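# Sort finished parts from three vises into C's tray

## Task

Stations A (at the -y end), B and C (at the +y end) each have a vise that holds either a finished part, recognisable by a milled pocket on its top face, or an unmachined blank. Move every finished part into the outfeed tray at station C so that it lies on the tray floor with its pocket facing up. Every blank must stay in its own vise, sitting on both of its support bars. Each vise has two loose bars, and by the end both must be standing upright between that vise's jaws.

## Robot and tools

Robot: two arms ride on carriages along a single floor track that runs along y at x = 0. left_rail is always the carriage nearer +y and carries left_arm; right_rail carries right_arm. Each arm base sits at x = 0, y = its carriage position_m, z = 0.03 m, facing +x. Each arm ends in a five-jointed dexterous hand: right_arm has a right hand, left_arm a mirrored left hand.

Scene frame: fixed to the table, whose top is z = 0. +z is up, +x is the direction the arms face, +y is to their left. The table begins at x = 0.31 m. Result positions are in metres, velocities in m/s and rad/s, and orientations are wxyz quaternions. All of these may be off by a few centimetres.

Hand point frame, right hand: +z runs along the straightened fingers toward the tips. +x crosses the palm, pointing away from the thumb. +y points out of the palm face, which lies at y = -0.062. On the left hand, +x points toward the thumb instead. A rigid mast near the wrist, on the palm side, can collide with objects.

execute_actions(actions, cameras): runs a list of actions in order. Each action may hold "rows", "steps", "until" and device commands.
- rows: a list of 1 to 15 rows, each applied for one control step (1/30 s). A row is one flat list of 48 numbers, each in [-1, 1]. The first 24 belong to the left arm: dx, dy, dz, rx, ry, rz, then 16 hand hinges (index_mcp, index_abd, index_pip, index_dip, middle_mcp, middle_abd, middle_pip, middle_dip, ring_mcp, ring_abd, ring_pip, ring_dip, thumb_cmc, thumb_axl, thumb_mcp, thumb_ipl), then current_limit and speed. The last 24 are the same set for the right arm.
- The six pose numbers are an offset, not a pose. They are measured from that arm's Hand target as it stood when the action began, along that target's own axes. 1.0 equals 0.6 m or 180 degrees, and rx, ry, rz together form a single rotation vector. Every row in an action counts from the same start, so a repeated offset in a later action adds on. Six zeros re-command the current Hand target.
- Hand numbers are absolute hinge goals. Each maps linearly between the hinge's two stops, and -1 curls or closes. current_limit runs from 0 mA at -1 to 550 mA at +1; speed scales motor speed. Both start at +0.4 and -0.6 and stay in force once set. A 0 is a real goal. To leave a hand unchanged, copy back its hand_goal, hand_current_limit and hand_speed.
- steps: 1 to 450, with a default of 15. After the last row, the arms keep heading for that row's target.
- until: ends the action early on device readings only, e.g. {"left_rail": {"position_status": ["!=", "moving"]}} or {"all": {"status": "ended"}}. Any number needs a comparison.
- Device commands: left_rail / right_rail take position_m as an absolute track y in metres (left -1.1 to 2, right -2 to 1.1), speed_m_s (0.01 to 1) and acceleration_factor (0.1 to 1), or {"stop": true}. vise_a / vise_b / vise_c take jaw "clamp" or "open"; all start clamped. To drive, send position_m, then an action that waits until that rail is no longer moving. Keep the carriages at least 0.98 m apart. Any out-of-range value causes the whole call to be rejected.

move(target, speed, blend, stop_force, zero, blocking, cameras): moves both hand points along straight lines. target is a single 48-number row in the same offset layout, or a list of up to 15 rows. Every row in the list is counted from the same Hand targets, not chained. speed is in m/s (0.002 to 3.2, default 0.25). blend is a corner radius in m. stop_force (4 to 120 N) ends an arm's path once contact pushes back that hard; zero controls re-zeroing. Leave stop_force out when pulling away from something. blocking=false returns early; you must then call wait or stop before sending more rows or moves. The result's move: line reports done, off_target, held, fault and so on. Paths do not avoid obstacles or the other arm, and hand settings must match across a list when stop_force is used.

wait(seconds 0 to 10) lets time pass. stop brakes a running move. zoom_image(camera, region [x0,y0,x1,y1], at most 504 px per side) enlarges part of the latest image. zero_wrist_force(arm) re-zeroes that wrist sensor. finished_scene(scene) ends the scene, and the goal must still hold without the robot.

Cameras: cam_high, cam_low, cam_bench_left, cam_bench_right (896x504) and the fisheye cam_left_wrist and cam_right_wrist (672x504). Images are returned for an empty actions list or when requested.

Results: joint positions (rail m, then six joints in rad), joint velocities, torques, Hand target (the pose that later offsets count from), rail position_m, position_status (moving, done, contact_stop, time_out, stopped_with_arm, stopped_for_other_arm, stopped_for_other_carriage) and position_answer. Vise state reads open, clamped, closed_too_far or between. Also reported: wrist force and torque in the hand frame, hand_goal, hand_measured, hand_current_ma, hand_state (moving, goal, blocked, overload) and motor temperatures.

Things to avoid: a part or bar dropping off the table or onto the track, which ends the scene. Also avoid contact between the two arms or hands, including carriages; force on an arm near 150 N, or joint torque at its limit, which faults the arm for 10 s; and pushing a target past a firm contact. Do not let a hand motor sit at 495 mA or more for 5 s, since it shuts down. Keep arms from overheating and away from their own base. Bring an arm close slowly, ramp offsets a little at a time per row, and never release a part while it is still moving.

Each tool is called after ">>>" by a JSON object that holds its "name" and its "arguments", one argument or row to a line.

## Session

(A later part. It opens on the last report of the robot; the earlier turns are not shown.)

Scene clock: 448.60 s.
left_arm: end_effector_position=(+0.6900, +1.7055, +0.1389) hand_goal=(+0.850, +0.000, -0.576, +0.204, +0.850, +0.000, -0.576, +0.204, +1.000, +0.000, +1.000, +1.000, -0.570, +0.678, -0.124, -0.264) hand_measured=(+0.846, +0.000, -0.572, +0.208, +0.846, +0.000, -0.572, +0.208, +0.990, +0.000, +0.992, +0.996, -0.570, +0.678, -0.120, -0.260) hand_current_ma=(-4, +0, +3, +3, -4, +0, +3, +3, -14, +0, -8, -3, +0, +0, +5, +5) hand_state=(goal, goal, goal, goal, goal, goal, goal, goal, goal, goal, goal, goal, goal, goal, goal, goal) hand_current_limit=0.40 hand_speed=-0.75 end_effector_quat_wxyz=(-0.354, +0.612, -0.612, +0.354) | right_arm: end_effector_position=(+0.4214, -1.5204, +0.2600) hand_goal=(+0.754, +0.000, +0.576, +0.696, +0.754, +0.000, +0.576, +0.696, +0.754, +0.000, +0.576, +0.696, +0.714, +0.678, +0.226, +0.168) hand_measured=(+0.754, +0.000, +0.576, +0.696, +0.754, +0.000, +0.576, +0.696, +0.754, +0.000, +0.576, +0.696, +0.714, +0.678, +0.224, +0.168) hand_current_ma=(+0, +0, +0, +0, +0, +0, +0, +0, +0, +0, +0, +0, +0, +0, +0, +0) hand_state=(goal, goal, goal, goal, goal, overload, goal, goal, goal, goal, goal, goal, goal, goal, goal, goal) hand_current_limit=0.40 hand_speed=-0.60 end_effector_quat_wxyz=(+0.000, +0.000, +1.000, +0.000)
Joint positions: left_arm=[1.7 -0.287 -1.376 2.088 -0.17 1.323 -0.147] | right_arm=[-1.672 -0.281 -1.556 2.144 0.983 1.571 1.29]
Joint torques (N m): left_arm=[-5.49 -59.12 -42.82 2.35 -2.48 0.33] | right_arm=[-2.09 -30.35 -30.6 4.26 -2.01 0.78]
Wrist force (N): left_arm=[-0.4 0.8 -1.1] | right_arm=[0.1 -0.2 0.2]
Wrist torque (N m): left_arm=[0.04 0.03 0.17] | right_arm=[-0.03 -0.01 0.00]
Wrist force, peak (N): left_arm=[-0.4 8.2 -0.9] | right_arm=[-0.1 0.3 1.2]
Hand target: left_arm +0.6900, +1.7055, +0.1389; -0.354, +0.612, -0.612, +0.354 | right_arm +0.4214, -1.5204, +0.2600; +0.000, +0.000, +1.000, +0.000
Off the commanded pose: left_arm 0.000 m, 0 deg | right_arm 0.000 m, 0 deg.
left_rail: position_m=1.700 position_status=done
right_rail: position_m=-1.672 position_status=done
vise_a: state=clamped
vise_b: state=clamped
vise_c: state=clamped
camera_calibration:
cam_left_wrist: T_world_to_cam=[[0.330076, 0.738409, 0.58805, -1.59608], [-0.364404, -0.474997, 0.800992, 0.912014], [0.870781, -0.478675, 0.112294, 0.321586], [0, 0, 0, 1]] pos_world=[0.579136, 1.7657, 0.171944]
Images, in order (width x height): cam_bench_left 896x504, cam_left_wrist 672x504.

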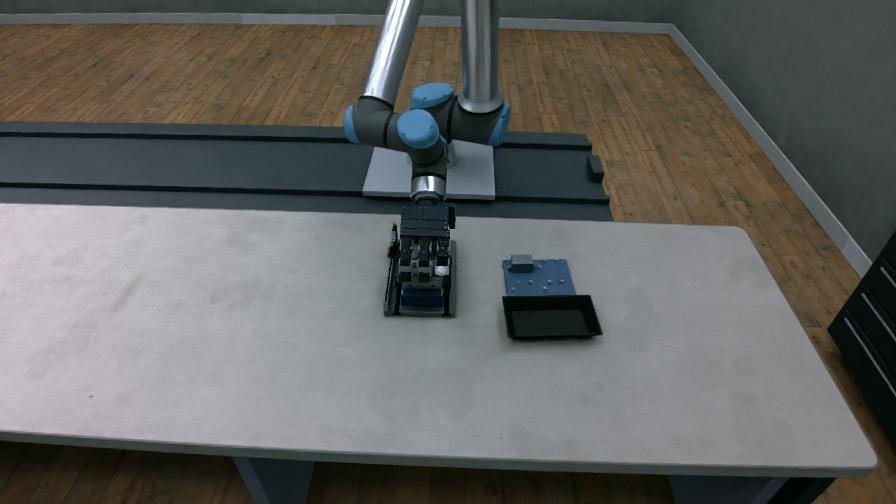

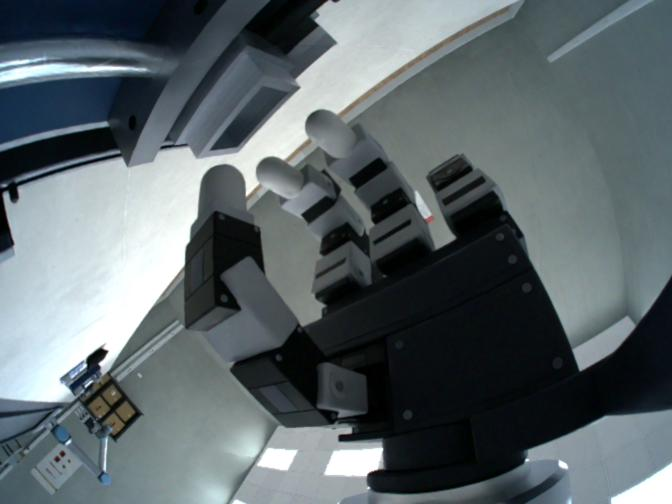

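>>> {"name": "move", "arguments": {
  "target": [-0.0058,0.0,0.0,0,0,0,1,0,-0.445,0.275,1,0,-0.445,0.275,1,0,1,1,-0.571,0.678,0.112,-0.481,0.4,-0.5,0,0,0,0,0,0,0.754,0,0.576,0.696,0.754,0,0.576,0.696,0.754,0,0.576,0.696,0.714,0.678,0.226,0.168,0.4,-0.6],
  "speed": 0.05
}}

>>> {"name": "move", "arguments": {
  "target": [0,0.0329,0.0142,0,0,0,1,0,-0.445,0.275,1,0,-0.445,0.275,1,0,1,1,-0.571,0.678,0.112,-0.481,0.4,-0.5,0,0,0,0,0,0,0.754,0,0.576,0.696,0.754,0,0.576,0.696,0.754,0,0.576,0.696,0.714,0.678,0.226,0.168,0.4,-0.6],
  "speed": 0.04,
  "stop_force": 8
}}

>>> {"name": "execute_actions", "arguments": {
  "actions": [
    {"rows":[[0,0,0,0,0,0,0.863,0,-0.655,0.275,0.863,0,-0.655,0.275,1,0,1,1,-0.571,0.678,-0.124,-0.265,0.2,-0.8,0,0,0,0,0,0,0.754,0,0.576,0.696,0.754,0,0.576,0.696,0.754,0,0.576,0.696,0.714,0.678,0.226,0.168,0.4,-0.6]],"steps":60}
  ],
  "cameras": ["cam_left_wrist"]
}}

>>> {"name": "zoom_image", "arguments": {
  "camera": "cam_left_wrist",
  "region": [150, 50, 400, 250]
}}

Scene clock: 487.83 s.
left_arm: end_effector_position=(+0.6900, +1.7089, +0.1389) hand_goal=(+1.000, +0.000, -0.444, +0.276, +1.000, +0.000, -0.444, +0.276, +1.000, +0.000, +1.000, +1.000, -0.570, +0.678, +0.112, -0.480) hand_measured=(+0.982, +0.000, -0.448, +0.274, +0.982, +0.000, -0.448, +0.274, +0.990, +0.000, +0.992, +0.996, -0.570, +0.678, +0.108, -0.476) hand_current_ma=(-29, +0, -2, -2, -28, +0, -3, -2, -14, +0, -8, -3, +0, +0, -3, +5) hand_state=(goal, goal, goal, goal, goal, goal, goal, goal, goal, goal, goal, goal, goal, goal, goal, goal) hand_current_limit=0.40 hand_speed=-0.50 end_effector_quat_wxyz=(-0.354, +0.612, -0.612, +0.354) | right_arm: end_effector_position=(+0.4214, -1.5204, +0.2600) hand_goal=(+0.754, +0.000, +0.576, +0.696, +0.754, +0.000, +0.576, +0.696, +0.754, +0.000, +0.576, +0.696, +0.714, +0.678, +0.226, +0.168) hand_measured=(+0.754, +0.000, +0.576, +0.696, +0.754, +0.000, +0.576, +0.696, +0.754, +0.000, +0.576, +0.696, +0.714, +0.678, +0.224, +0.168) hand_current_ma=(+0, +0, +0, +0, +0, +0, +0, +0, +0, +0, +0, +0, +0, +0, +0, +0) hand_state=(goal, goal, goal, goal, goal, overload, goal, goal, goal, goal, goal, goal, goal, goal, goal, goal) hand_current_limit=0.40 hand_speed=-0.60 end_effector_quat_wxyz=(+0.000, +0.000, +1.000, +0.000)
Joint positions: left_arm=[1.7 -0.281 -1.376 2.087 -0.171 1.329 -0.143] | right_arm=[-1.672 -0.281 -1.556 2.144 0.983 1.571 1.29]
Joint torques (N m): left_arm=[10.61 -39.61 -43.74 -1.49 1.88 3.06] | right_arm=[-2.01 -31 -30.61 4.08 -2.16 1.28]
Wrist force (N): left_arm=[-0.1 0.7 -1.5] | right_arm=[0.0 0.3 0.2]
Wrist torque (N m): left_arm=[0.05 -0.02 -0.16] | right_arm=[0.04 0.00 0.01]
Wrist force, peak (N): left_arm=[-0.5 1.0 -1.7] | right_arm=[-0.3 -0.3 1.4]
Hand target: left_arm +0.6900, +1.7090, +0.1389; -0.354, +0.612, -0.612, +0.354 | right_arm +0.4214, -1.5204, +0.2600; +0.000, +0.000, +1.000, +0.000
Off the commanded pose: left_arm 0.000 m, 0 deg | right_arm 0.000 m, 0 deg.
left_rail: position_m=1.700 position_status=done
right_rail: position_m=-1.672 position_status=done
vise_a: state=clamped
vise_b: state=clamped
vise_c: state=clamped
move: done

Scene clock: 489.30 s.
left_arm: end_effector_position=(+0.6875, +1.7090, +0.1176) hand_goal=(+1.000, +0.000, -0.444, +0.276, +1.000, +0.000, -0.444, +0.276, +1.000, +0.000, +1.000, +1.000, -0.570, +0.678, +0.112, -0.480) hand_measured=(+0.982, +0.000, -0.448, +0.274, +0.982, +0.000, -0.448, +0.274, +0.990, +0.000, +0.992, +0.996, -0.570, +0.678, +0.108, -0.476) hand_current_ma=(-29, +0, -2, -2, -28, +0, -3, -2, -14, +0, -8, -3, +0, +0, -3, +5) hand_state=(goal, goal, goal, goal, goal, goal, goal, goal, goal, goal, goal, goal, goal, goal, goal, goal) hand_current_limit=0.40 hand_speed=-0.50 end_effector_quat_wxyz=(-0.354, +0.612, -0.612, +0.354) | right_arm: end_effector_position=(+0.4214, -1.5204, +0.2600) hand_goal=(+0.754, +0.000, +0.576, +0.696, +0.754, +0.000, +0.576, +0.696, +0.754, +0.000, +0.576, +0.696, +0.714, +0.678, +0.226, +0.168) hand_measured=(+0.754, +0.000, +0.576, +0.696, +0.754, +0.000, +0.576, +0.696, +0.754, +0.000, +0.576, +0.696, +0.714, +0.678, +0.224, +0.168) hand_current_ma=(+0, +0, +0, +0, +0, +0, +0, +0, +0, +0, +0, +0, +0, +0, +0, +0) hand_state=(goal, goal, goal, goal, goal, overload, goal, goal, goal, goal, goal, goal, goal, goal, goal, goal) hand_current_limit=0.40 hand_speed=-0.60 end_effector_quat_wxyz=(+0.000, +0.000, +1.000, +0.000)
Joint positions: left_arm=[1.7 -0.282 -1.352 2.107 -0.214 1.327 -0.144] | right_arm=[-1.672 -0.281 -1.556 2.144 0.983 1.571 1.29]
Joint torques (N m): left_arm=[-10.63 -38.75 -21.51 -1.17 -2.45 -3.07] | right_arm=[-4.17 -31.53 -29.55 4.47 -2.18 1.44]
Wrist force (N): left_arm=[0.1 0.7 -1.5] | right_arm=[-0.2 -0.1 0.5]
Wrist torque (N m): left_arm=[0.08 -0.04 0.03] | right_arm=[-0.04 0.02 -0.02]
Wrist force, peak (N): left_arm=[-0.6 0.7 -1.7] | right_arm=[-0.3 0.3 1.1]
Hand target: left_arm +0.6875, +1.7090, +0.1176; -0.354, +0.612, -0.612, +0.354 | right_arm +0.4214, -1.5204, +0.2600; +0.000, +0.000, +1.000, +0.000
Off the commanded pose: left_arm 0.000 m, 0 deg | right_arm 0.000 m, 0 deg.
left_rail: position_m=1.700 position_status=done
right_rail: position_m=-1.672 position_status=done
vise_a: state=clamped
vise_b: state=clamped
vise_c: state=clamped
move: done

Scene clock: 491.50 s.
left_arm: end_effector_position=(+0.6875, +1.7090, +0.1175) hand_goal=(+0.864, +0.000, -0.654, +0.276, +0.864, +0.000, -0.654, +0.276, +1.000, +0.000, +1.000, +1.000, -0.570, +0.678, -0.124, -0.264) hand_measured=(+0.860, +0.000, -0.650, +0.274, +0.860, +0.000, -0.650, +0.274, +0.990, +0.000, +0.992, +0.996, -0.570, +0.678, -0.070, -0.260) hand_current_ma=(-4, +0, +3, -2, -4, +0, +4, -2, -14, +0, -8, -3, +0, +0, +180, +5) hand_state=(goal, goal, goal, goal, goal, goal, goal, goal, goal, goal, goal, goal, goal, goal, blocked, goal) hand_current_limit=0.20 hand_speed=-0.80 end_effector_quat_wxyz=(-0.354, +0.612, -0.612, +0.354) | right_arm: end_effector_position=(+0.4214, -1.5204, +0.2600) hand_goal=(+0.754, +0.000, +0.576, +0.696, +0.754, +0.000, +0.576, +0.696, +0.754, +0.000, +0.576, +0.696, +0.714, +0.678, +0.226, +0.168) hand_measured=(+0.754, +0.000, +0.576, +0.696, +0.754, +0.000, +0.576, +0.696, +0.754, +0.000, +0.576, +0.696, +0.714, +0.678, +0.224, +0.168) hand_current_ma=(+0, +0, +0, +0, +0, +0, +0, +0, +0, +0, +0, +0, +0, +0, +0, +0) hand_state=(goal, goal, goal, goal, goal, overload, goal, goal, goal, goal, goal, goal, goal, goal, goal, goal) hand_current_limit=0.40 hand_speed=-0.60 end_effector_quat_wxyz=(+0.000, +0.000, +1.000, +0.000)
Joint positions: left_arm=[1.7 -0.282 -1.352 2.107 -0.214 1.327 -0.144] | right_arm=[-1.672 -0.281 -1.556 2.144 0.983 1.571 1.29]
Joint torques (N m): left_arm=[-12.08 -40.38 -29.53 -0.37 -2.51 -3.32] | right_arm=[-1.84 -32.66 -30.15 3.73 -2.26 1.46]
Wrist force (N): left_arm=[0.1 0.6 -4.2] | right_arm=[0.1 0.2 0.4]
Wrist torque (N m): left_arm=[0.05 0.00 0.02] | right_arm=[0.00 -0.02 0.01]
Wrist force, peak (N): left_arm=[-0.1 0.6 -4.6] | right_arm=[-0.1 -0.1 1.3]
Hand target: left_arm +0.6875, +1.7090, +0.1176; -0.354, +0.612, -0.612, +0.354 | right_arm +0.4214, -1.5204, +0.2600; +0.000, +0.000, +1.000, +0.000
Off the commanded pose: left_arm 0.000 m, 0 deg | right_arm 0.000 m, 0 deg.
left_rail: position_m=1.700 position_status=done
right_rail: position_m=-1.672 position_status=done
vise_a: state=clamped
vise_b: state=clamped
vise_c: state=clamped
camera_calibration:
cam_left_wrist: T_world_to_cam=[[0.330088, 0.738424, 0.588024, -1.58521], [-0.364393, -0.474973, 0.801011, 0.929807], [0.870781, -0.478676, 0.112294, 0.327794], [0, 0, 0, 1]] pos_world=[0.576636, 1.7691, 0.150544]
Images, in order (width x height): cam_left_wrist 672x504.

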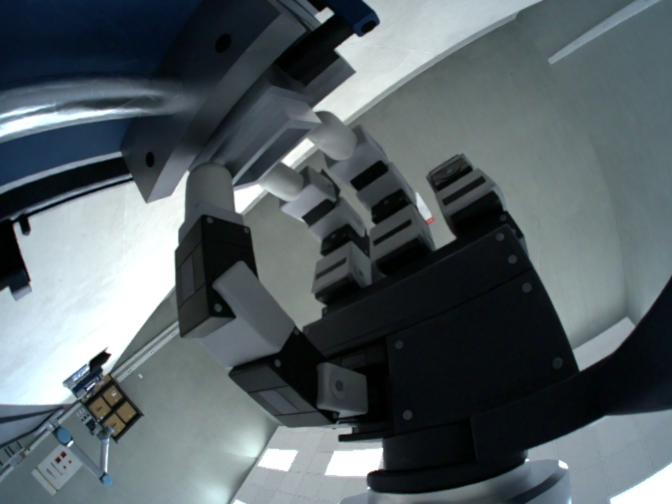

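Scaled by 2.016 from the camera's 672x504 image, which has a finer 960x720 frame.

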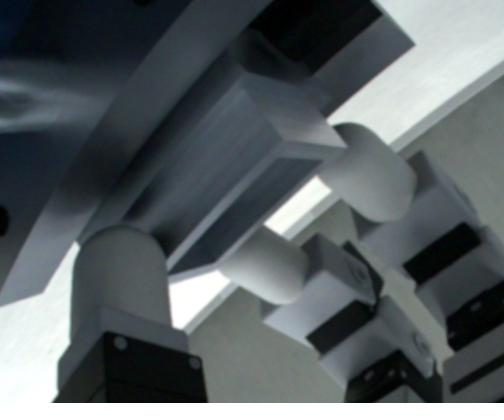

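>>> {"name": "execute_actions", "arguments": {
  "actions": [
    {"rows":[[0,0,0,0,0,0,1,0,-0.445,0.275,1,0,-0.445,0.275,1,0,1,1,-0.571,0.678,0.112,-0.481,0.4,-0.5,0,0,0,0,0,0,0.754,0,0.576,0.696,0.754,0,0.576,0.696,0.754,0,0.576,0.696,0.714,0.678,0.226,0.168,0.4,-0.6]],"steps":30},
    {"rows":[[0,0.0077,0.0093,0,0,0,1,0,-0.445,0.275,1,0,-0.445,0.275,1,0,1,1,-0.571,0.678,0.112,-0.481,0.4,-0.5,0,0,0,0,0,0,0.754,0,0.576,0.696,0.754,0,0.576,0.696,0.754,0,0.576,0.696,0.714,0.678,0.226,0.168,0.4,-0.6]],"steps":20},
    {"rows":[[0,0,0,0,0,0,0.877,0,-0.547,0.21,0.877,0,-0.547,0.21,1,0,1,1,-0.571,0.678,0.0,-0.373,0.4,-0.75,0,0,0,0,0,0,0.754,0,0.576,0.696,0.754,0,0.576,0.696,0.754,0,0.576,0.696,0.714,0.678,0.226,0.168,0.4,-0.6]],"steps":45},
    {"rows":[[0,0,0,0,0,0,0.822,0,-0.606,0.174,0.822,0,-0.606,0.174,1,0,1,1,-0.571,0.678,-0.135,-0.362,0.6,-0.8,0,0,0,0,0,0,0.754,0,0.576,0.696,0.754,0,0.576,0.696,0.754,0,0.576,0.696,0.714,0.678,0.226,0.168,0.4,-0.6]],"steps":45}
  ],
  "cameras": ["cam_left_wrist"]
}}

>>> {"name": "zoom_image", "arguments": {
  "camera": "cam_left_wrist",
  "region": [150, 50, 400, 250]
}}

Scene clock: 524.87 s.
left_arm: end_effector_position=(+0.6900, +1.7090, +0.1108) hand_goal=(+0.822, +0.000, -0.606, +0.174, +0.822, +0.000, -0.606, +0.174, +1.000, +0.000, +1.000, +1.000, -0.570, +0.678, -0.134, -0.362) hand_measured=(+0.876, +0.000, -0.552, +0.196, +0.870, +0.000, -0.554, +0.196, +0.990, +0.000, +0.992, +0.996, -0.570, +0.678, -0.004, -0.364) hand_current_ma=(+136, +0, +125, +38, +113, +0, +120, +38, -14, +0, -8, -3, +0, +0, +440, -2) hand_state=(blocked, goal, blocked, blocked, blocked, goal, blocked, blocked, goal, goal, goal, goal, goal, goal, blocked, goal) hand_current_limit=0.60 hand_speed=-0.80 end_effector_quat_wxyz=(-0.354, +0.612, -0.612, +0.354) | right_arm: end_effector_position=(+0.4214, -1.5204, +0.2600) hand_goal=(+0.754, +0.000, +0.576, +0.696, +0.754, +0.000, +0.576, +0.696, +0.754, +0.000, +0.576, +0.696, +0.714, +0.678, +0.226, +0.168) hand_measured=(+0.754, +0.000, +0.576, +0.696, +0.754, +0.000, +0.576, +0.696, +0.754, +0.000, +0.576, +0.696, +0.714, +0.678, +0.224, +0.168) hand_current_ma=(+0, +0, +0, +0, +0, +0, +0, +0, +0, +0, +0, +0, +0, +0, +0, +0) hand_state=(goal, goal, goal, goal, goal, overload, goal, goal, goal, goal, goal, goal, goal, goal, goal, goal) hand_current_limit=0.40 hand_speed=-0.60 end_effector_quat_wxyz=(+0.000, +0.000, +1.000, +0.000)
Joint positions: left_arm=[1.7 -0.281 -1.34 2.107 -0.226 1.329 -0.143] | right_arm=[-1.672 -0.281 -1.556 2.144 0.983 1.571 1.29]
Joint torques (N m): left_arm=[7.92 -38.69 -31.16 1.77 2.31 3.33] | right_arm=[-2.44 -32.33 -32.32 4.06 -2.47 1.54]
Wrist force (N): left_arm=[-0.5 -6.2 -5.4] | right_arm=[-0.1 0.2 0.3]
Wrist torque (N m): left_arm=[0.02 0.08 -0.22] | right_arm=[0.02 0.01 0.00]
Wrist force, peak (N): left_arm=[-0.4 -6.6 -6.1] | right_arm=[0.0 0.5 1.2]
Hand target: left_arm +0.6900, +1.7090, +0.1108; -0.354, +0.612, -0.612, +0.354 | right_arm +0.4214, -1.5204, +0.2600; +0.000, +0.000, +1.000, +0.000
Off the commanded pose: left_arm 0.000 m, 0 deg | right_arm 0.000 m, 0 deg.
left_rail: position_m=1.700 position_status=done
right_rail: position_m=-1.672 position_status=done
vise_a: state=clamped
vise_b: state=clamped
vise_c: state=clamped
camera_calibration:
cam_left_wrist: T_world_to_cam=[[0.330076, 0.738409, 0.58805, -1.58206], [-0.364404, -0.474997, 0.800992, 0.936137], [0.870781, -0.478675, 0.112294, 0.326369], [0, 0, 0, 1]] pos_world=[0.579136, 1.7691, 0.143844]
Images, in order (width x height): cam_left_wrist 672x504.

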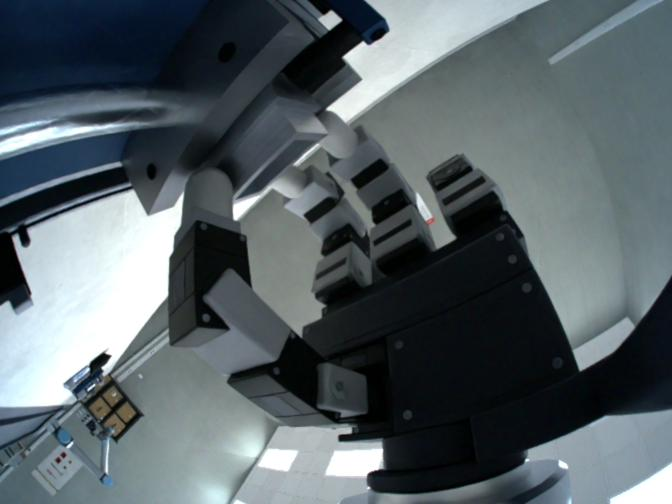

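Scaled by 2.016 from the camera's 672x504 image, which has a finer 960x720 frame.

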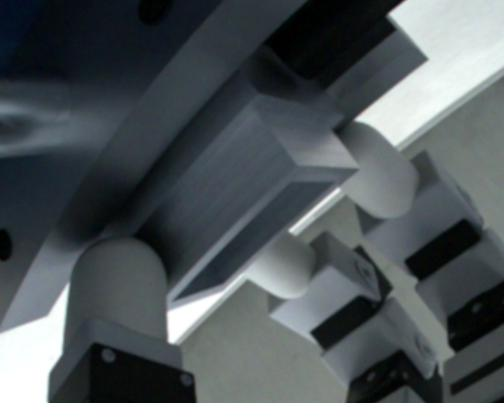

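>>> {"name": "execute_actions", "arguments": {
  "actions": [
    {"rows":[[0,0,0,0,0,0,0.877,0,-0.547,0.21,0.877,0,-0.547,0.21,1,0,1,1,-0.571,0.678,0.02,-0.373,0.4,-0.75,0,0,0,0,0,0,0.754,0,0.576,0.696,0.754,0,0.576,0.696,0.754,0,0.576,0.696,0.714,0.678,0.226,0.168,0.4,-0.6]],"steps":20},
    {"rows":[[0,0.0022,0.00125,0,0,0,0.877,0,-0.547,0.21,0.877,0,-0.547,0.21,1,0,1,1,-0.571,0.678,0.02,-0.373,0.4,-0.75,0,0,0,0,0,0,0.754,0,0.576,0.696,0.754,0,0.576,0.696,0.754,0,0.576,0.696,0.714,0.678,0.226,0.168,0.4,-0.6]],"steps":20},
    {"rows":[[0,0,0,0,0,0,0.81,0,-0.62,0.16,0.81,0,-0.62,0.16,1,0,1,1,-0.571,0.678,-0.135,-0.4,0.7,-0.8,0,0,0,0,0,0,0.754,0,0.576,0.696,0.754,0,0.576,0.696,0.754,0,0.576,0.696,0.714,0.678,0.226,0.168,0.4,-0.6]],"steps":45},
    {"vise_c":{"jaw":"open"},"steps":30}
  ],
  "cameras": ["cam_left_wrist","cam_bench_left"]
}}

>>> {"name": "zoom_image", "arguments": {
  "camera": "cam_left_wrist",
  "region": [150, 50, 400, 250]
}}

Scene clock: 540.17 s.
left_arm: end_effector_position=(+0.6900, +1.7090, +0.1092) hand_goal=(+0.810, +0.000, -0.620, +0.160, +0.810, +0.000, -0.620, +0.160, +1.000, +0.000, +1.000, +1.000, -0.570, +0.678, -0.134, -0.400) hand_measured=(+0.882, +0.000, -0.550, +0.192, +0.874, +0.000, -0.550, +0.192, +0.990, +0.000, +0.992, +0.996, -0.570, +0.678, +0.014, -0.380) hand_current_ma=(+206, +0, +183, +59, +174, +0, +182, +61, -14, +0, -8, -3, +0, +0, +468, +45) hand_state=(blocked, goal, blocked, blocked, blocked, goal, blocked, blocked, goal, goal, goal, goal, goal, goal, blocked, goal) hand_current_limit=0.70 hand_speed=-0.80 end_effector_quat_wxyz=(-0.354, +0.612, -0.612, +0.354) | right_arm: end_effector_position=(+0.4214, -1.5204, +0.2600) hand_goal=(+0.754, +0.000, +0.576, +0.696, +0.754, +0.000, +0.576, +0.696, +0.754, +0.000, +0.576, +0.696, +0.714, +0.678, +0.226, +0.168) hand_measured=(+0.754, +0.000, +0.576, +0.696, +0.754, +0.000, +0.576, +0.696, +0.754, +0.000, +0.576, +0.696, +0.714, +0.678, +0.224, +0.168) hand_current_ma=(+0, +0, +0, +0, +0, +0, +0, +0, +0, +0, +0, +0, +0, +0, +0, +0) hand_state=(goal, goal, goal, goal, goal, overload, goal, goal, goal, goal, goal, goal, goal, goal, goal, goal) hand_current_limit=0.40 hand_speed=-0.60 end_effector_quat_wxyz=(+0.000, +0.000, +1.000, +0.000)
Joint positions: left_arm=[1.7 -0.281 -1.338 2.108 -0.229 1.329 -0.143] | right_arm=[-1.672 -0.281 -1.556 2.144 0.983 1.571 1.29]
Joint torques (N m): left_arm=[-2.6 -45.51 -23.41 2.32 0.06 1.37] | right_arm=[0.22 -30.98 -30.07 4.28 -2.08 1.57]
Wrist force (N): left_arm=[0.1 -3.5 -0.6] | right_arm=[0.2 0.2 0.3]
Wrist torque (N m): left_arm=[0.03 0.00 -0.15] | right_arm=[0.02 -0.02 0.02]
Wrist force, peak (N): left_arm=[-0.3 -6.7 -6.1] | right_arm=[0.0 0.1 1.4]
Hand target: left_arm +0.6900, +1.7090, +0.1092; -0.354, +0.612, -0.612, +0.354 | right_arm +0.4214, -1.5204, +0.2600; +0.000, +0.000, +1.000, +0.000
Off the commanded pose: left_arm 0.000 m, 0 deg | right_arm 0.000 m, 0 deg.
left_rail: position_m=1.700 position_status=done
right_rail: position_m=-1.672 position_status=done
vise_a: state=clamped
vise_b: state=clamped
vise_c: state=open
camera_calibration:
cam_left_wrist: T_world_to_cam=[[0.330088, 0.738424, 0.588024, -1.58115], [-0.364393, -0.474973, 0.801011, 0.937367], [0.870781, -0.478676, 0.112294, 0.326549], [0, 0, 0, 1]] pos_world=[0.579136, 1.7691, 0.142244]
Images, in order (width x height): cam_bench_left 896x504, cam_left_wrist 672x504.

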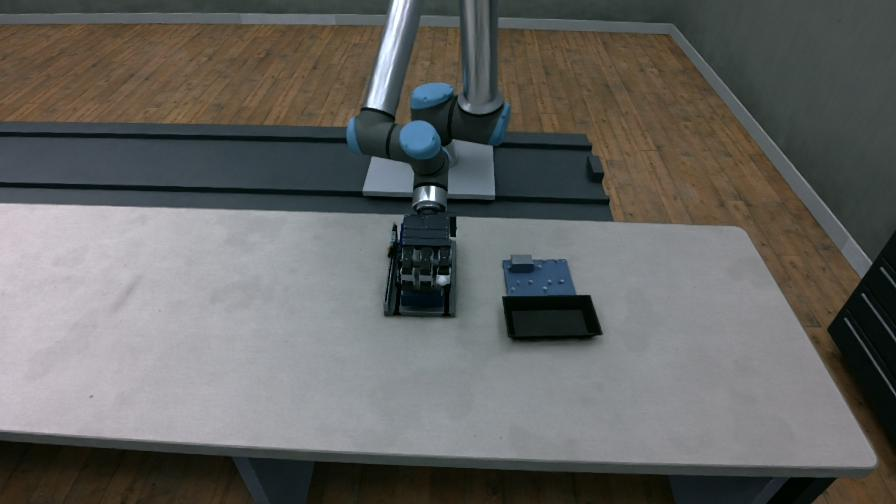

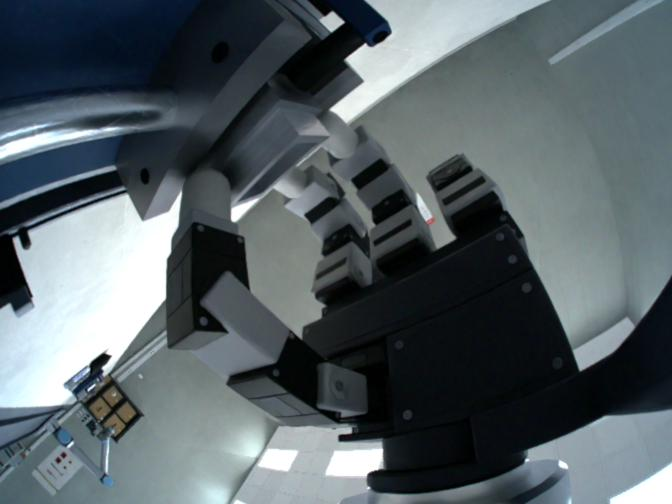

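Scaled by 2.016 from the camera's 672x504 image, which has a finer 960x720 frame.

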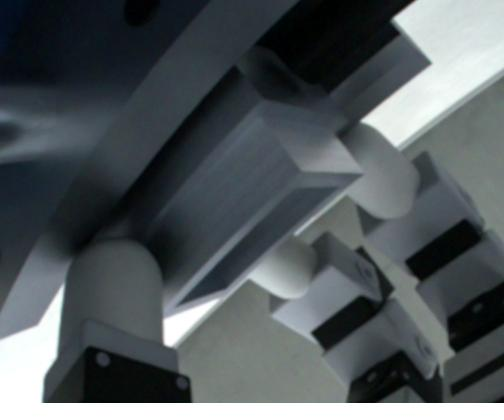

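>>> {"name": "move", "arguments": {
  "target": [0,-0.0577,-0.0333,0,0,0,0.81,0,-0.62,0.16,0.81,0,-0.62,0.16,1,0,1,1,-0.571,0.678,-0.135,-0.4,0.7,-0.8,0,0,0,0,0,0,0.754,0,0.576,0.696,0.754,0,0.576,0.696,0.754,0,0.576,0.696,0.714,0.678,0.226,0.168,0.4,-0.6],
  "speed": 0.03,
  "cameras": ["cam_left_wrist","cam_bench_left"]
}}

>>> {"name": "zoom_image", "arguments": {
  "camera": "cam_left_wrist",
  "region": [150, 50, 400, 250]
}}

>>> {"name": "zoom_image", "arguments": {
  "camera": "cam_bench_left",
  "region": [375, 205, 475, 325]
}}

Scene clock: 547.37 s.
left_arm: end_effector_position=(+0.6900, +1.7090, +0.1492) hand_goal=(+0.810, +0.000, -0.620, +0.160, +0.810, +0.000, -0.620, +0.160, +1.000, +0.000, +1.000, +1.000, -0.570, +0.678, -0.134, -0.400) hand_measured=(+0.806, +0.000, -0.616, +0.164, +0.806, +0.000, -0.616, +0.164, +0.990, +0.000, +0.992, +0.996, -0.570, +0.678, -0.130, -0.396) hand_current_ma=(-4, +0, +3, +3, -3, +0, +4, +3, -14, +0, -8, -3, +0, +0, +6, +5) hand_state=(goal, goal, goal, goal, goal, goal, goal, goal, goal, goal, goal, goal, goal, goal, goal, goal) hand_current_limit=0.70 hand_speed=-0.80 end_effector_quat_wxyz=(-0.354, +0.612, -0.612, +0.354) | right_arm: end_effector_position=(+0.4214, -1.5204, +0.2600) hand_goal=(+0.754, +0.000, +0.576, +0.696, +0.754, +0.000, +0.576, +0.696, +0.754, +0.000, +0.576, +0.696, +0.714, +0.678, +0.226, +0.168) hand_measured=(+0.754, +0.000, +0.576, +0.696, +0.754, +0.000, +0.576, +0.696, +0.754, +0.000, +0.576, +0.696, +0.714, +0.678, +0.224, +0.168) hand_current_ma=(+0, +0, +0, +0, +0, +0, +0, +0, +0, +0, +0, +0, +0, +0, +0, +0) hand_state=(goal, goal, goal, goal, goal, overload, goal, goal, goal, goal, goal, goal, goal, goal, goal, goal) hand_current_limit=0.40 hand_speed=-0.60 end_effector_quat_wxyz=(+0.000, +0.000, +1.000, +0.000)
Joint positions: left_arm=[1.7 -0.281 -1.388 2.08 -0.151 1.329 -0.143] | right_arm=[-1.672 -0.281 -1.556 2.144 0.983 1.571 1.29]
Joint torques (N m): left_arm=[3.43 -56.33 -44.78 2.05 -0.37 1.25] | right_arm=[-2.94 -32.71 -31.28 4.03 -2.4 2.04]
Wrist force (N): left_arm=[-0.8 0.1 -1.4] | right_arm=[-0.4 0.3 0.7]
Wrist torque (N m): left_arm=[-0.03 0.07 -0.23] | right_arm=[-0.01 0.04 -0.03]
Wrist force, peak (N): left_arm=[0.1 1.3 -4.8] | right_arm=[-0.5 0.2 1.2]
Hand target: left_arm +0.6900, +1.7090, +0.1492; -0.354, +0.612, -0.612, +0.354 | right_arm +0.4214, -1.5204, +0.2600; +0.000, +0.000, +1.000, +0.000
Off the commanded pose: left_arm 0.000 m, 0 deg | right_arm 0.000 m, 0 deg.
left_rail: position_m=1.700 position_status=done
right_rail: position_m=-1.672 position_status=done
vise_a: state=clamped
vise_b: state=clamped
vise_c: state=open
move: done
camera_calibration:
cam_left_wrist: T_world_to_cam=[[0.330076, 0.738409, 0.58805, -1.60458], [-0.364404, -0.474997, 0.800992, 0.905459], [0.870781, -0.478675, 0.112294, 0.322068], [0, 0, 0, 1]] pos_world=[0.579136, 1.7691, 0.182144]
Images, in order (width x height): cam_bench_left 896x504, cam_left_wrist 672x504.

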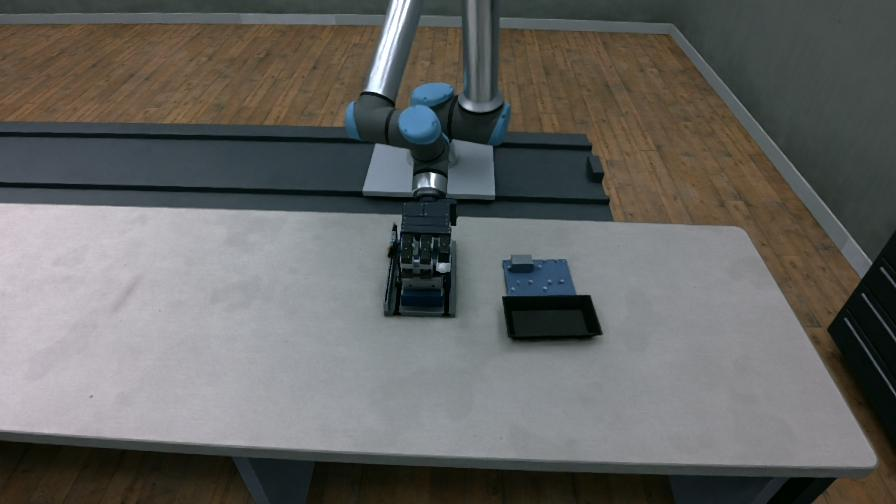

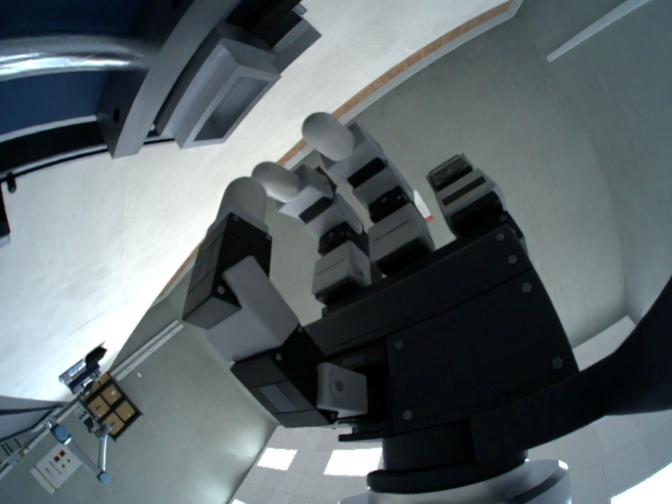

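Scaled by 2.016 from the camera's 672x504 image, which has a finer 960x720 frame.

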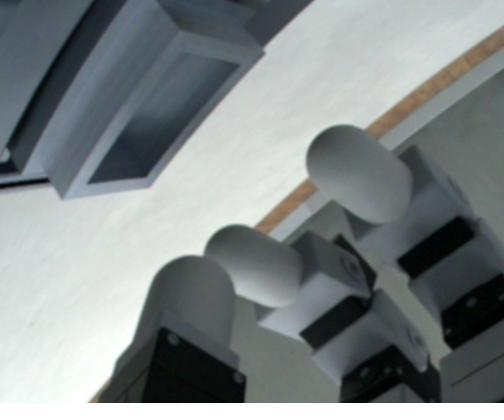

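Scaled by 4.200 from the camera's 896x504 image, which has a finer 1280x720 frame.

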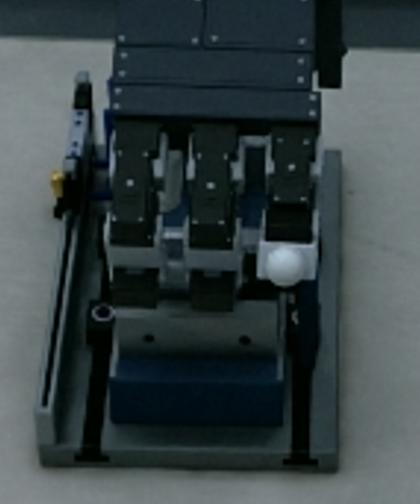

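>>> {"name": "move", "arguments": {
  "target": [0,-0.25,-0.3,0,0,0,1,0,-0.445,0.275,1,0,-0.445,0.275,1,0,1,1,-0.571,0.678,0.112,-0.481,0.4,-0.5,0,0,0,0,0,0,0.754,0,0.576,0.696,0.754,0,0.576,0.696,0.754,0,0.576,0.696,0.714,0.678,0.226,0.168,0.4,-0.6],
  "cameras": ["cam_bench_left","cam_high","cam_low","cam_left_wrist"]
}}

>>> {"name": "zoom_image", "arguments": {
  "camera": "cam_bench_left",
  "region": [395, 245, 460, 295]
}}

>>> {"name": "zoom_image", "arguments": {
  "camera": "cam_high",
  "region": [375, 195, 440, 245]
}}

>>> {"name": "zoom_image", "arguments": {
  "camera": "cam_low",
  "region": [425, 200, 490, 240]
}}

Scene clock: 593.13 s.
left_arm: end_effector_position=(+0.6091, +1.7090, +0.3690) hand_goal=(+1.000, +0.000, -0.444, +0.276, +1.000, +0.000, -0.444, +0.276, +1.000, +0.000, +1.000, +1.000, -0.570, +0.678, +0.112, -0.480) hand_measured=(+0.982, +0.000, -0.448, +0.274, +0.982, +0.000, -0.448, +0.274, +0.990, +0.000, +0.992, +0.996, -0.570, +0.678, +0.110, -0.476) hand_current_ma=(-28, +0, -2, -2, -27, +0, -2, -2, -14, +0, -8, -3, +0, +0, -3, +5) hand_state=(goal, goal, goal, goal, goal, goal, goal, goal, goal, goal, goal, goal, goal, goal, goal, goal) hand_current_limit=0.40 hand_speed=-0.50 end_effector_quat_wxyz=(-0.354, +0.612, -0.612, +0.354) | right_arm: end_effector_position=(+0.4214, -1.5204, +0.2600) hand_goal=(+0.754, +0.000, +0.576, +0.696, +0.754, +0.000, +0.576, +0.696, +0.754, +0.000, +0.576, +0.696, +0.714, +0.678, +0.226, +0.168) hand_measured=(+0.754, +0.000, +0.576, +0.696, +0.754, +0.000, +0.576, +0.696, +0.754, +0.000, +0.576, +0.696, +0.714, +0.678, +0.224, +0.168) hand_current_ma=(+0, +0, +0, +0, +0, +0, +0, +0, +0, +0, +0, +0, +0, +0, +0, +0) hand_state=(goal, goal, goal, goal, goal, overload, goal, goal, goal, goal, goal, goal, goal, goal, goal, goal) hand_current_limit=0.40 hand_speed=-0.60 end_effector_quat_wxyz=(+0.000, +0.000, +1.000, +0.000)
Joint positions: left_arm=[1.7 -0.335 -1.712 1.976 0.285 1.282 -0.173] | right_arm=[-1.672 -0.281 -1.556 2.144 0.983 1.571 1.29]
Joint torques (N m): left_arm=[-11.91 -37.71 -52.9 3.07 -2.43 -2.99] | right_arm=[-3.54 -33.68 -30.6 3.73 -2.23 1.68]
Wrist force (N): left_arm=[0.4 0.3 -1.2] | right_arm=[0.4 0.0 0.3]
Wrist torque (N m): left_arm=[-0.03 -0.05 0.24] | right_arm=[0.00 -0.06 0.04]
Wrist force, peak (N): left_arm=[0.5 -0.5 -2.6] | right_arm=[-0.6 0.2 1.2]
Hand target: left_arm +0.6091, +1.7090, +0.3691; -0.354, +0.612, -0.612, +0.354 | right_arm +0.4214, -1.5204, +0.2600; +0.000, +0.000, +1.000, +0.000
Off the commanded pose: left_arm 0.000 m, 0 deg | right_arm 0.000 m, 0 deg.
left_rail: position_m=1.700 position_status=done
right_rail: position_m=-1.672 position_status=done
vise_a: state=clamped
vise_b: state=clamped
vise_c: state=open
move: done
camera_calibration:
cam_left_wrist: T_world_to_cam=[[0.330139, 0.738396, 0.58803, -1.70719], [-0.364324, -0.475011, 0.80102, 0.699815], [0.870791, -0.478681, 0.112196, 0.367866], [0, 0, 0, 1]] pos_world=[0.498236, 1.7691, 0.402043]
Images, in order (width x height): cam_high 896x504, cam_low 896x504, cam_bench_left 896x504, cam_left_wrist 672x504.

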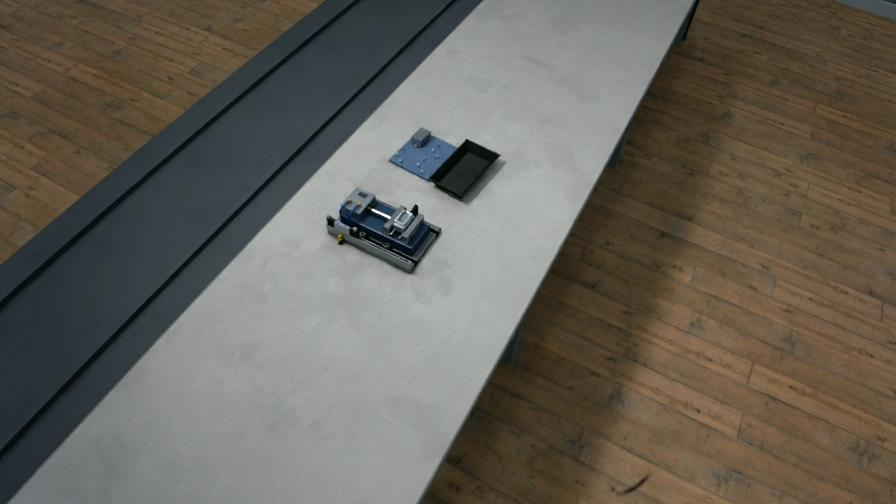

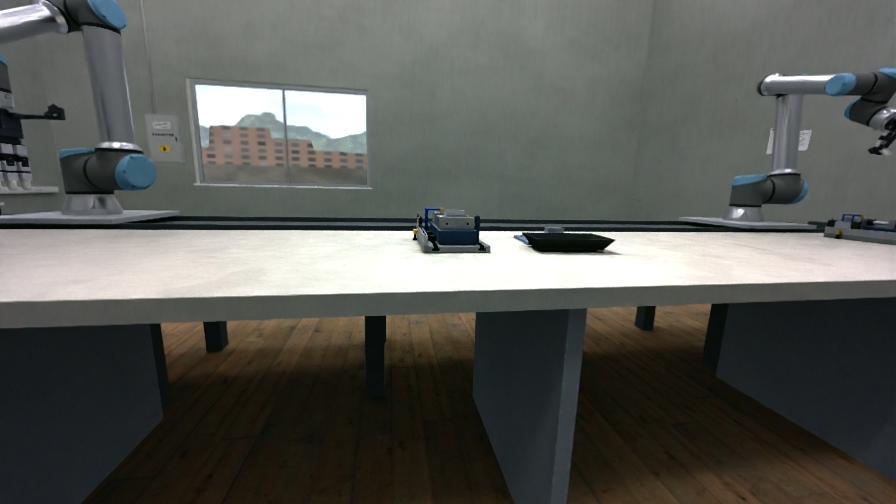

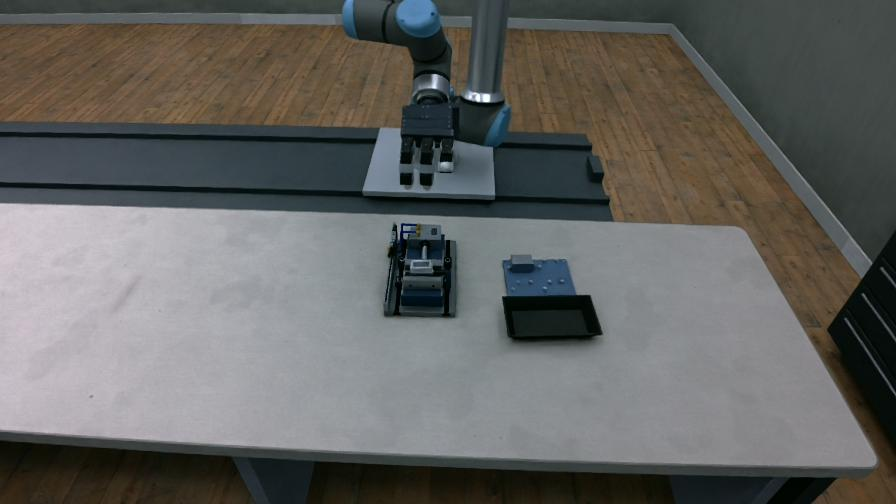

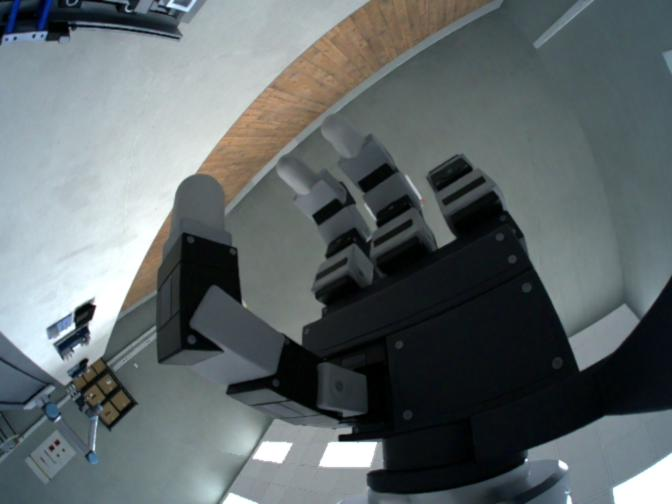

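Scaled by 7.754 from the camera's 896x504 image, which has a finer 1280x720 frame.

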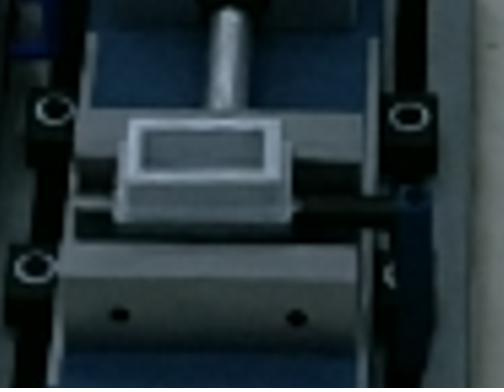

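Scaled by 7.754 from the camera's 896x504 image, which has a finer 1280x720 frame.

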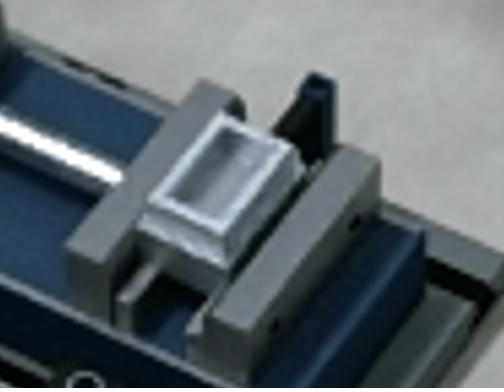

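Scaled by 7.754 from the camera's 896x504 image, which has a finer 1280x720 frame.

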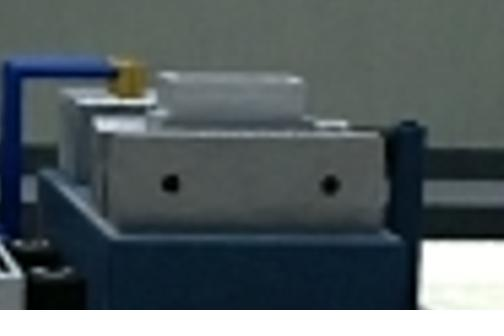

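>>> {"name": "execute_actions", "arguments": {
  "actions": [
    {"vise_c":{"jaw":"clamp"},"steps":45}
  ],
  "cameras": ["cam_bench_left"]
}}

>>> {"name": "zoom_image", "arguments": {
  "camera": "cam_bench_left",
  "region": [395, 245, 460, 295]
}}

Scene clock: 662.50 s.
left_arm: end_effector_position=(+0.6091, +1.7090, +0.3691) hand_goal=(+1.000, +0.000, -0.444, +0.276, +1.000, +0.000, -0.444, +0.276, +1.000, +0.000, +1.000, +1.000, -0.570, +0.678, +0.112, -0.480) hand_measured=(+0.982, +0.000, -0.448, +0.274, +0.982, +0.000, -0.448, +0.274, +0.990, +0.000, +0.992, +0.996, -0.570, +0.678, +0.110, -0.476) hand_current_ma=(-28, +0, -2, -2, -27, +0, -2, -2, -14, +0, -8, -3, +0, +0, -3, +5) hand_state=(goal, goal, goal, goal, goal, goal, goal, goal, goal, goal, goal, goal, goal, goal, goal, goal) hand_current_limit=0.40 hand_speed=-0.50 end_effector_quat_wxyz=(-0.354, +0.612, -0.612, +0.354) | right_arm: end_effector_position=(+0.4214, -1.5204, +0.2600) hand_goal=(+0.754, +0.000, +0.576, +0.696, +0.754, +0.000, +0.576, +0.696, +0.754, +0.000, +0.576, +0.696, +0.714, +0.678, +0.226, +0.168) hand_measured=(+0.754, +0.000, +0.576, +0.696, +0.754, +0.000, +0.576, +0.696, +0.754, +0.000, +0.576, +0.696, +0.714, +0.678, +0.224, +0.168) hand_current_ma=(+0, +0, +0, +0, +0, +0, +0, +0, +0, +0, +0, +0, +0, +0, +0, +0) hand_state=(goal, goal, goal, goal, goal, overload, goal, goal, goal, goal, goal, goal, goal, goal, goal, goal) hand_current_limit=0.40 hand_speed=-0.60 end_effector_quat_wxyz=(+0.000, +0.000, +1.000, +0.000)
Joint positions: left_arm=[1.7 -0.335 -1.712 1.976 0.285 1.282 -0.173] | right_arm=[-1.672 -0.281 -1.556 2.144 0.983 1.571 1.29]
Joint torques (N m): left_arm=[-12.27 -37.01 -50.8 1.78 -0.81 -2.29] | right_arm=[-1.63 -31.38 -30.94 4.12 -2.39 2.12]
Wrist force (N): left_arm=[0.2 0.4 -1.0] | right_arm=[0.0 0.3 0.7]
Wrist torque (N m): left_arm=[-0.04 -0.02 0.23] | right_arm=[0.00 -0.01 0.01]
Wrist force, peak (N): left_arm=[0.3 0.8 -2.0] | right_arm=[-0.3 0.3 1.3]
Hand target: left_arm +0.6091, +1.7090, +0.3691; -0.354, +0.612, -0.612, +0.354 | right_arm +0.4214, -1.5204, +0.2600; +0.000, +0.000, +1.000, +0.000
Off the commanded pose: left_arm 0.000 m, 0 deg | right_arm 0.000 m, 0 deg.
left_rail: position_m=1.700 position_status=done
right_rail: position_m=-1.672 position_status=done
vise_a: state=clamped
vise_b: state=clamped
vise_c: state=clamped
Images, in order (width x height): cam_bench_left 896x504.

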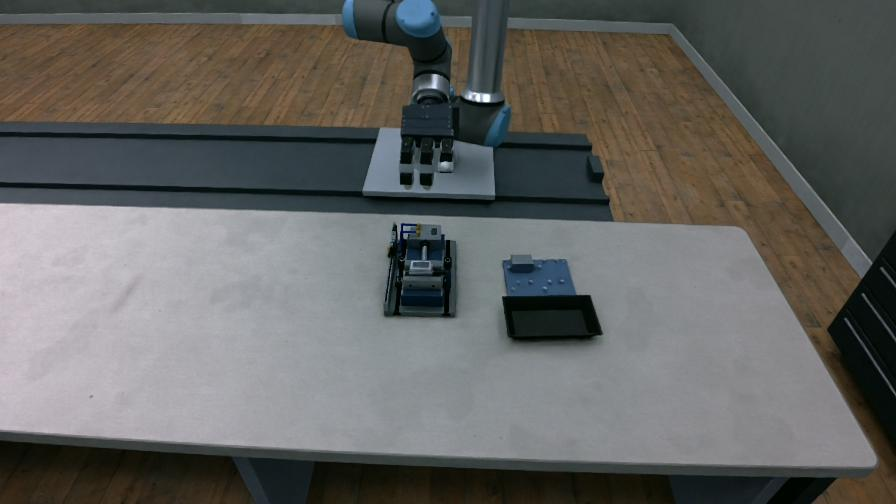

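Scaled by 7.754 from the camera's 896x504 image, which has a finer 1280x720 frame.

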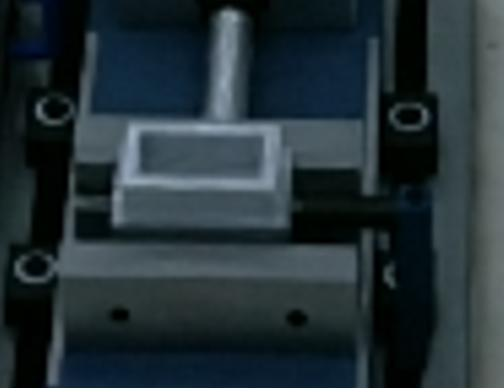

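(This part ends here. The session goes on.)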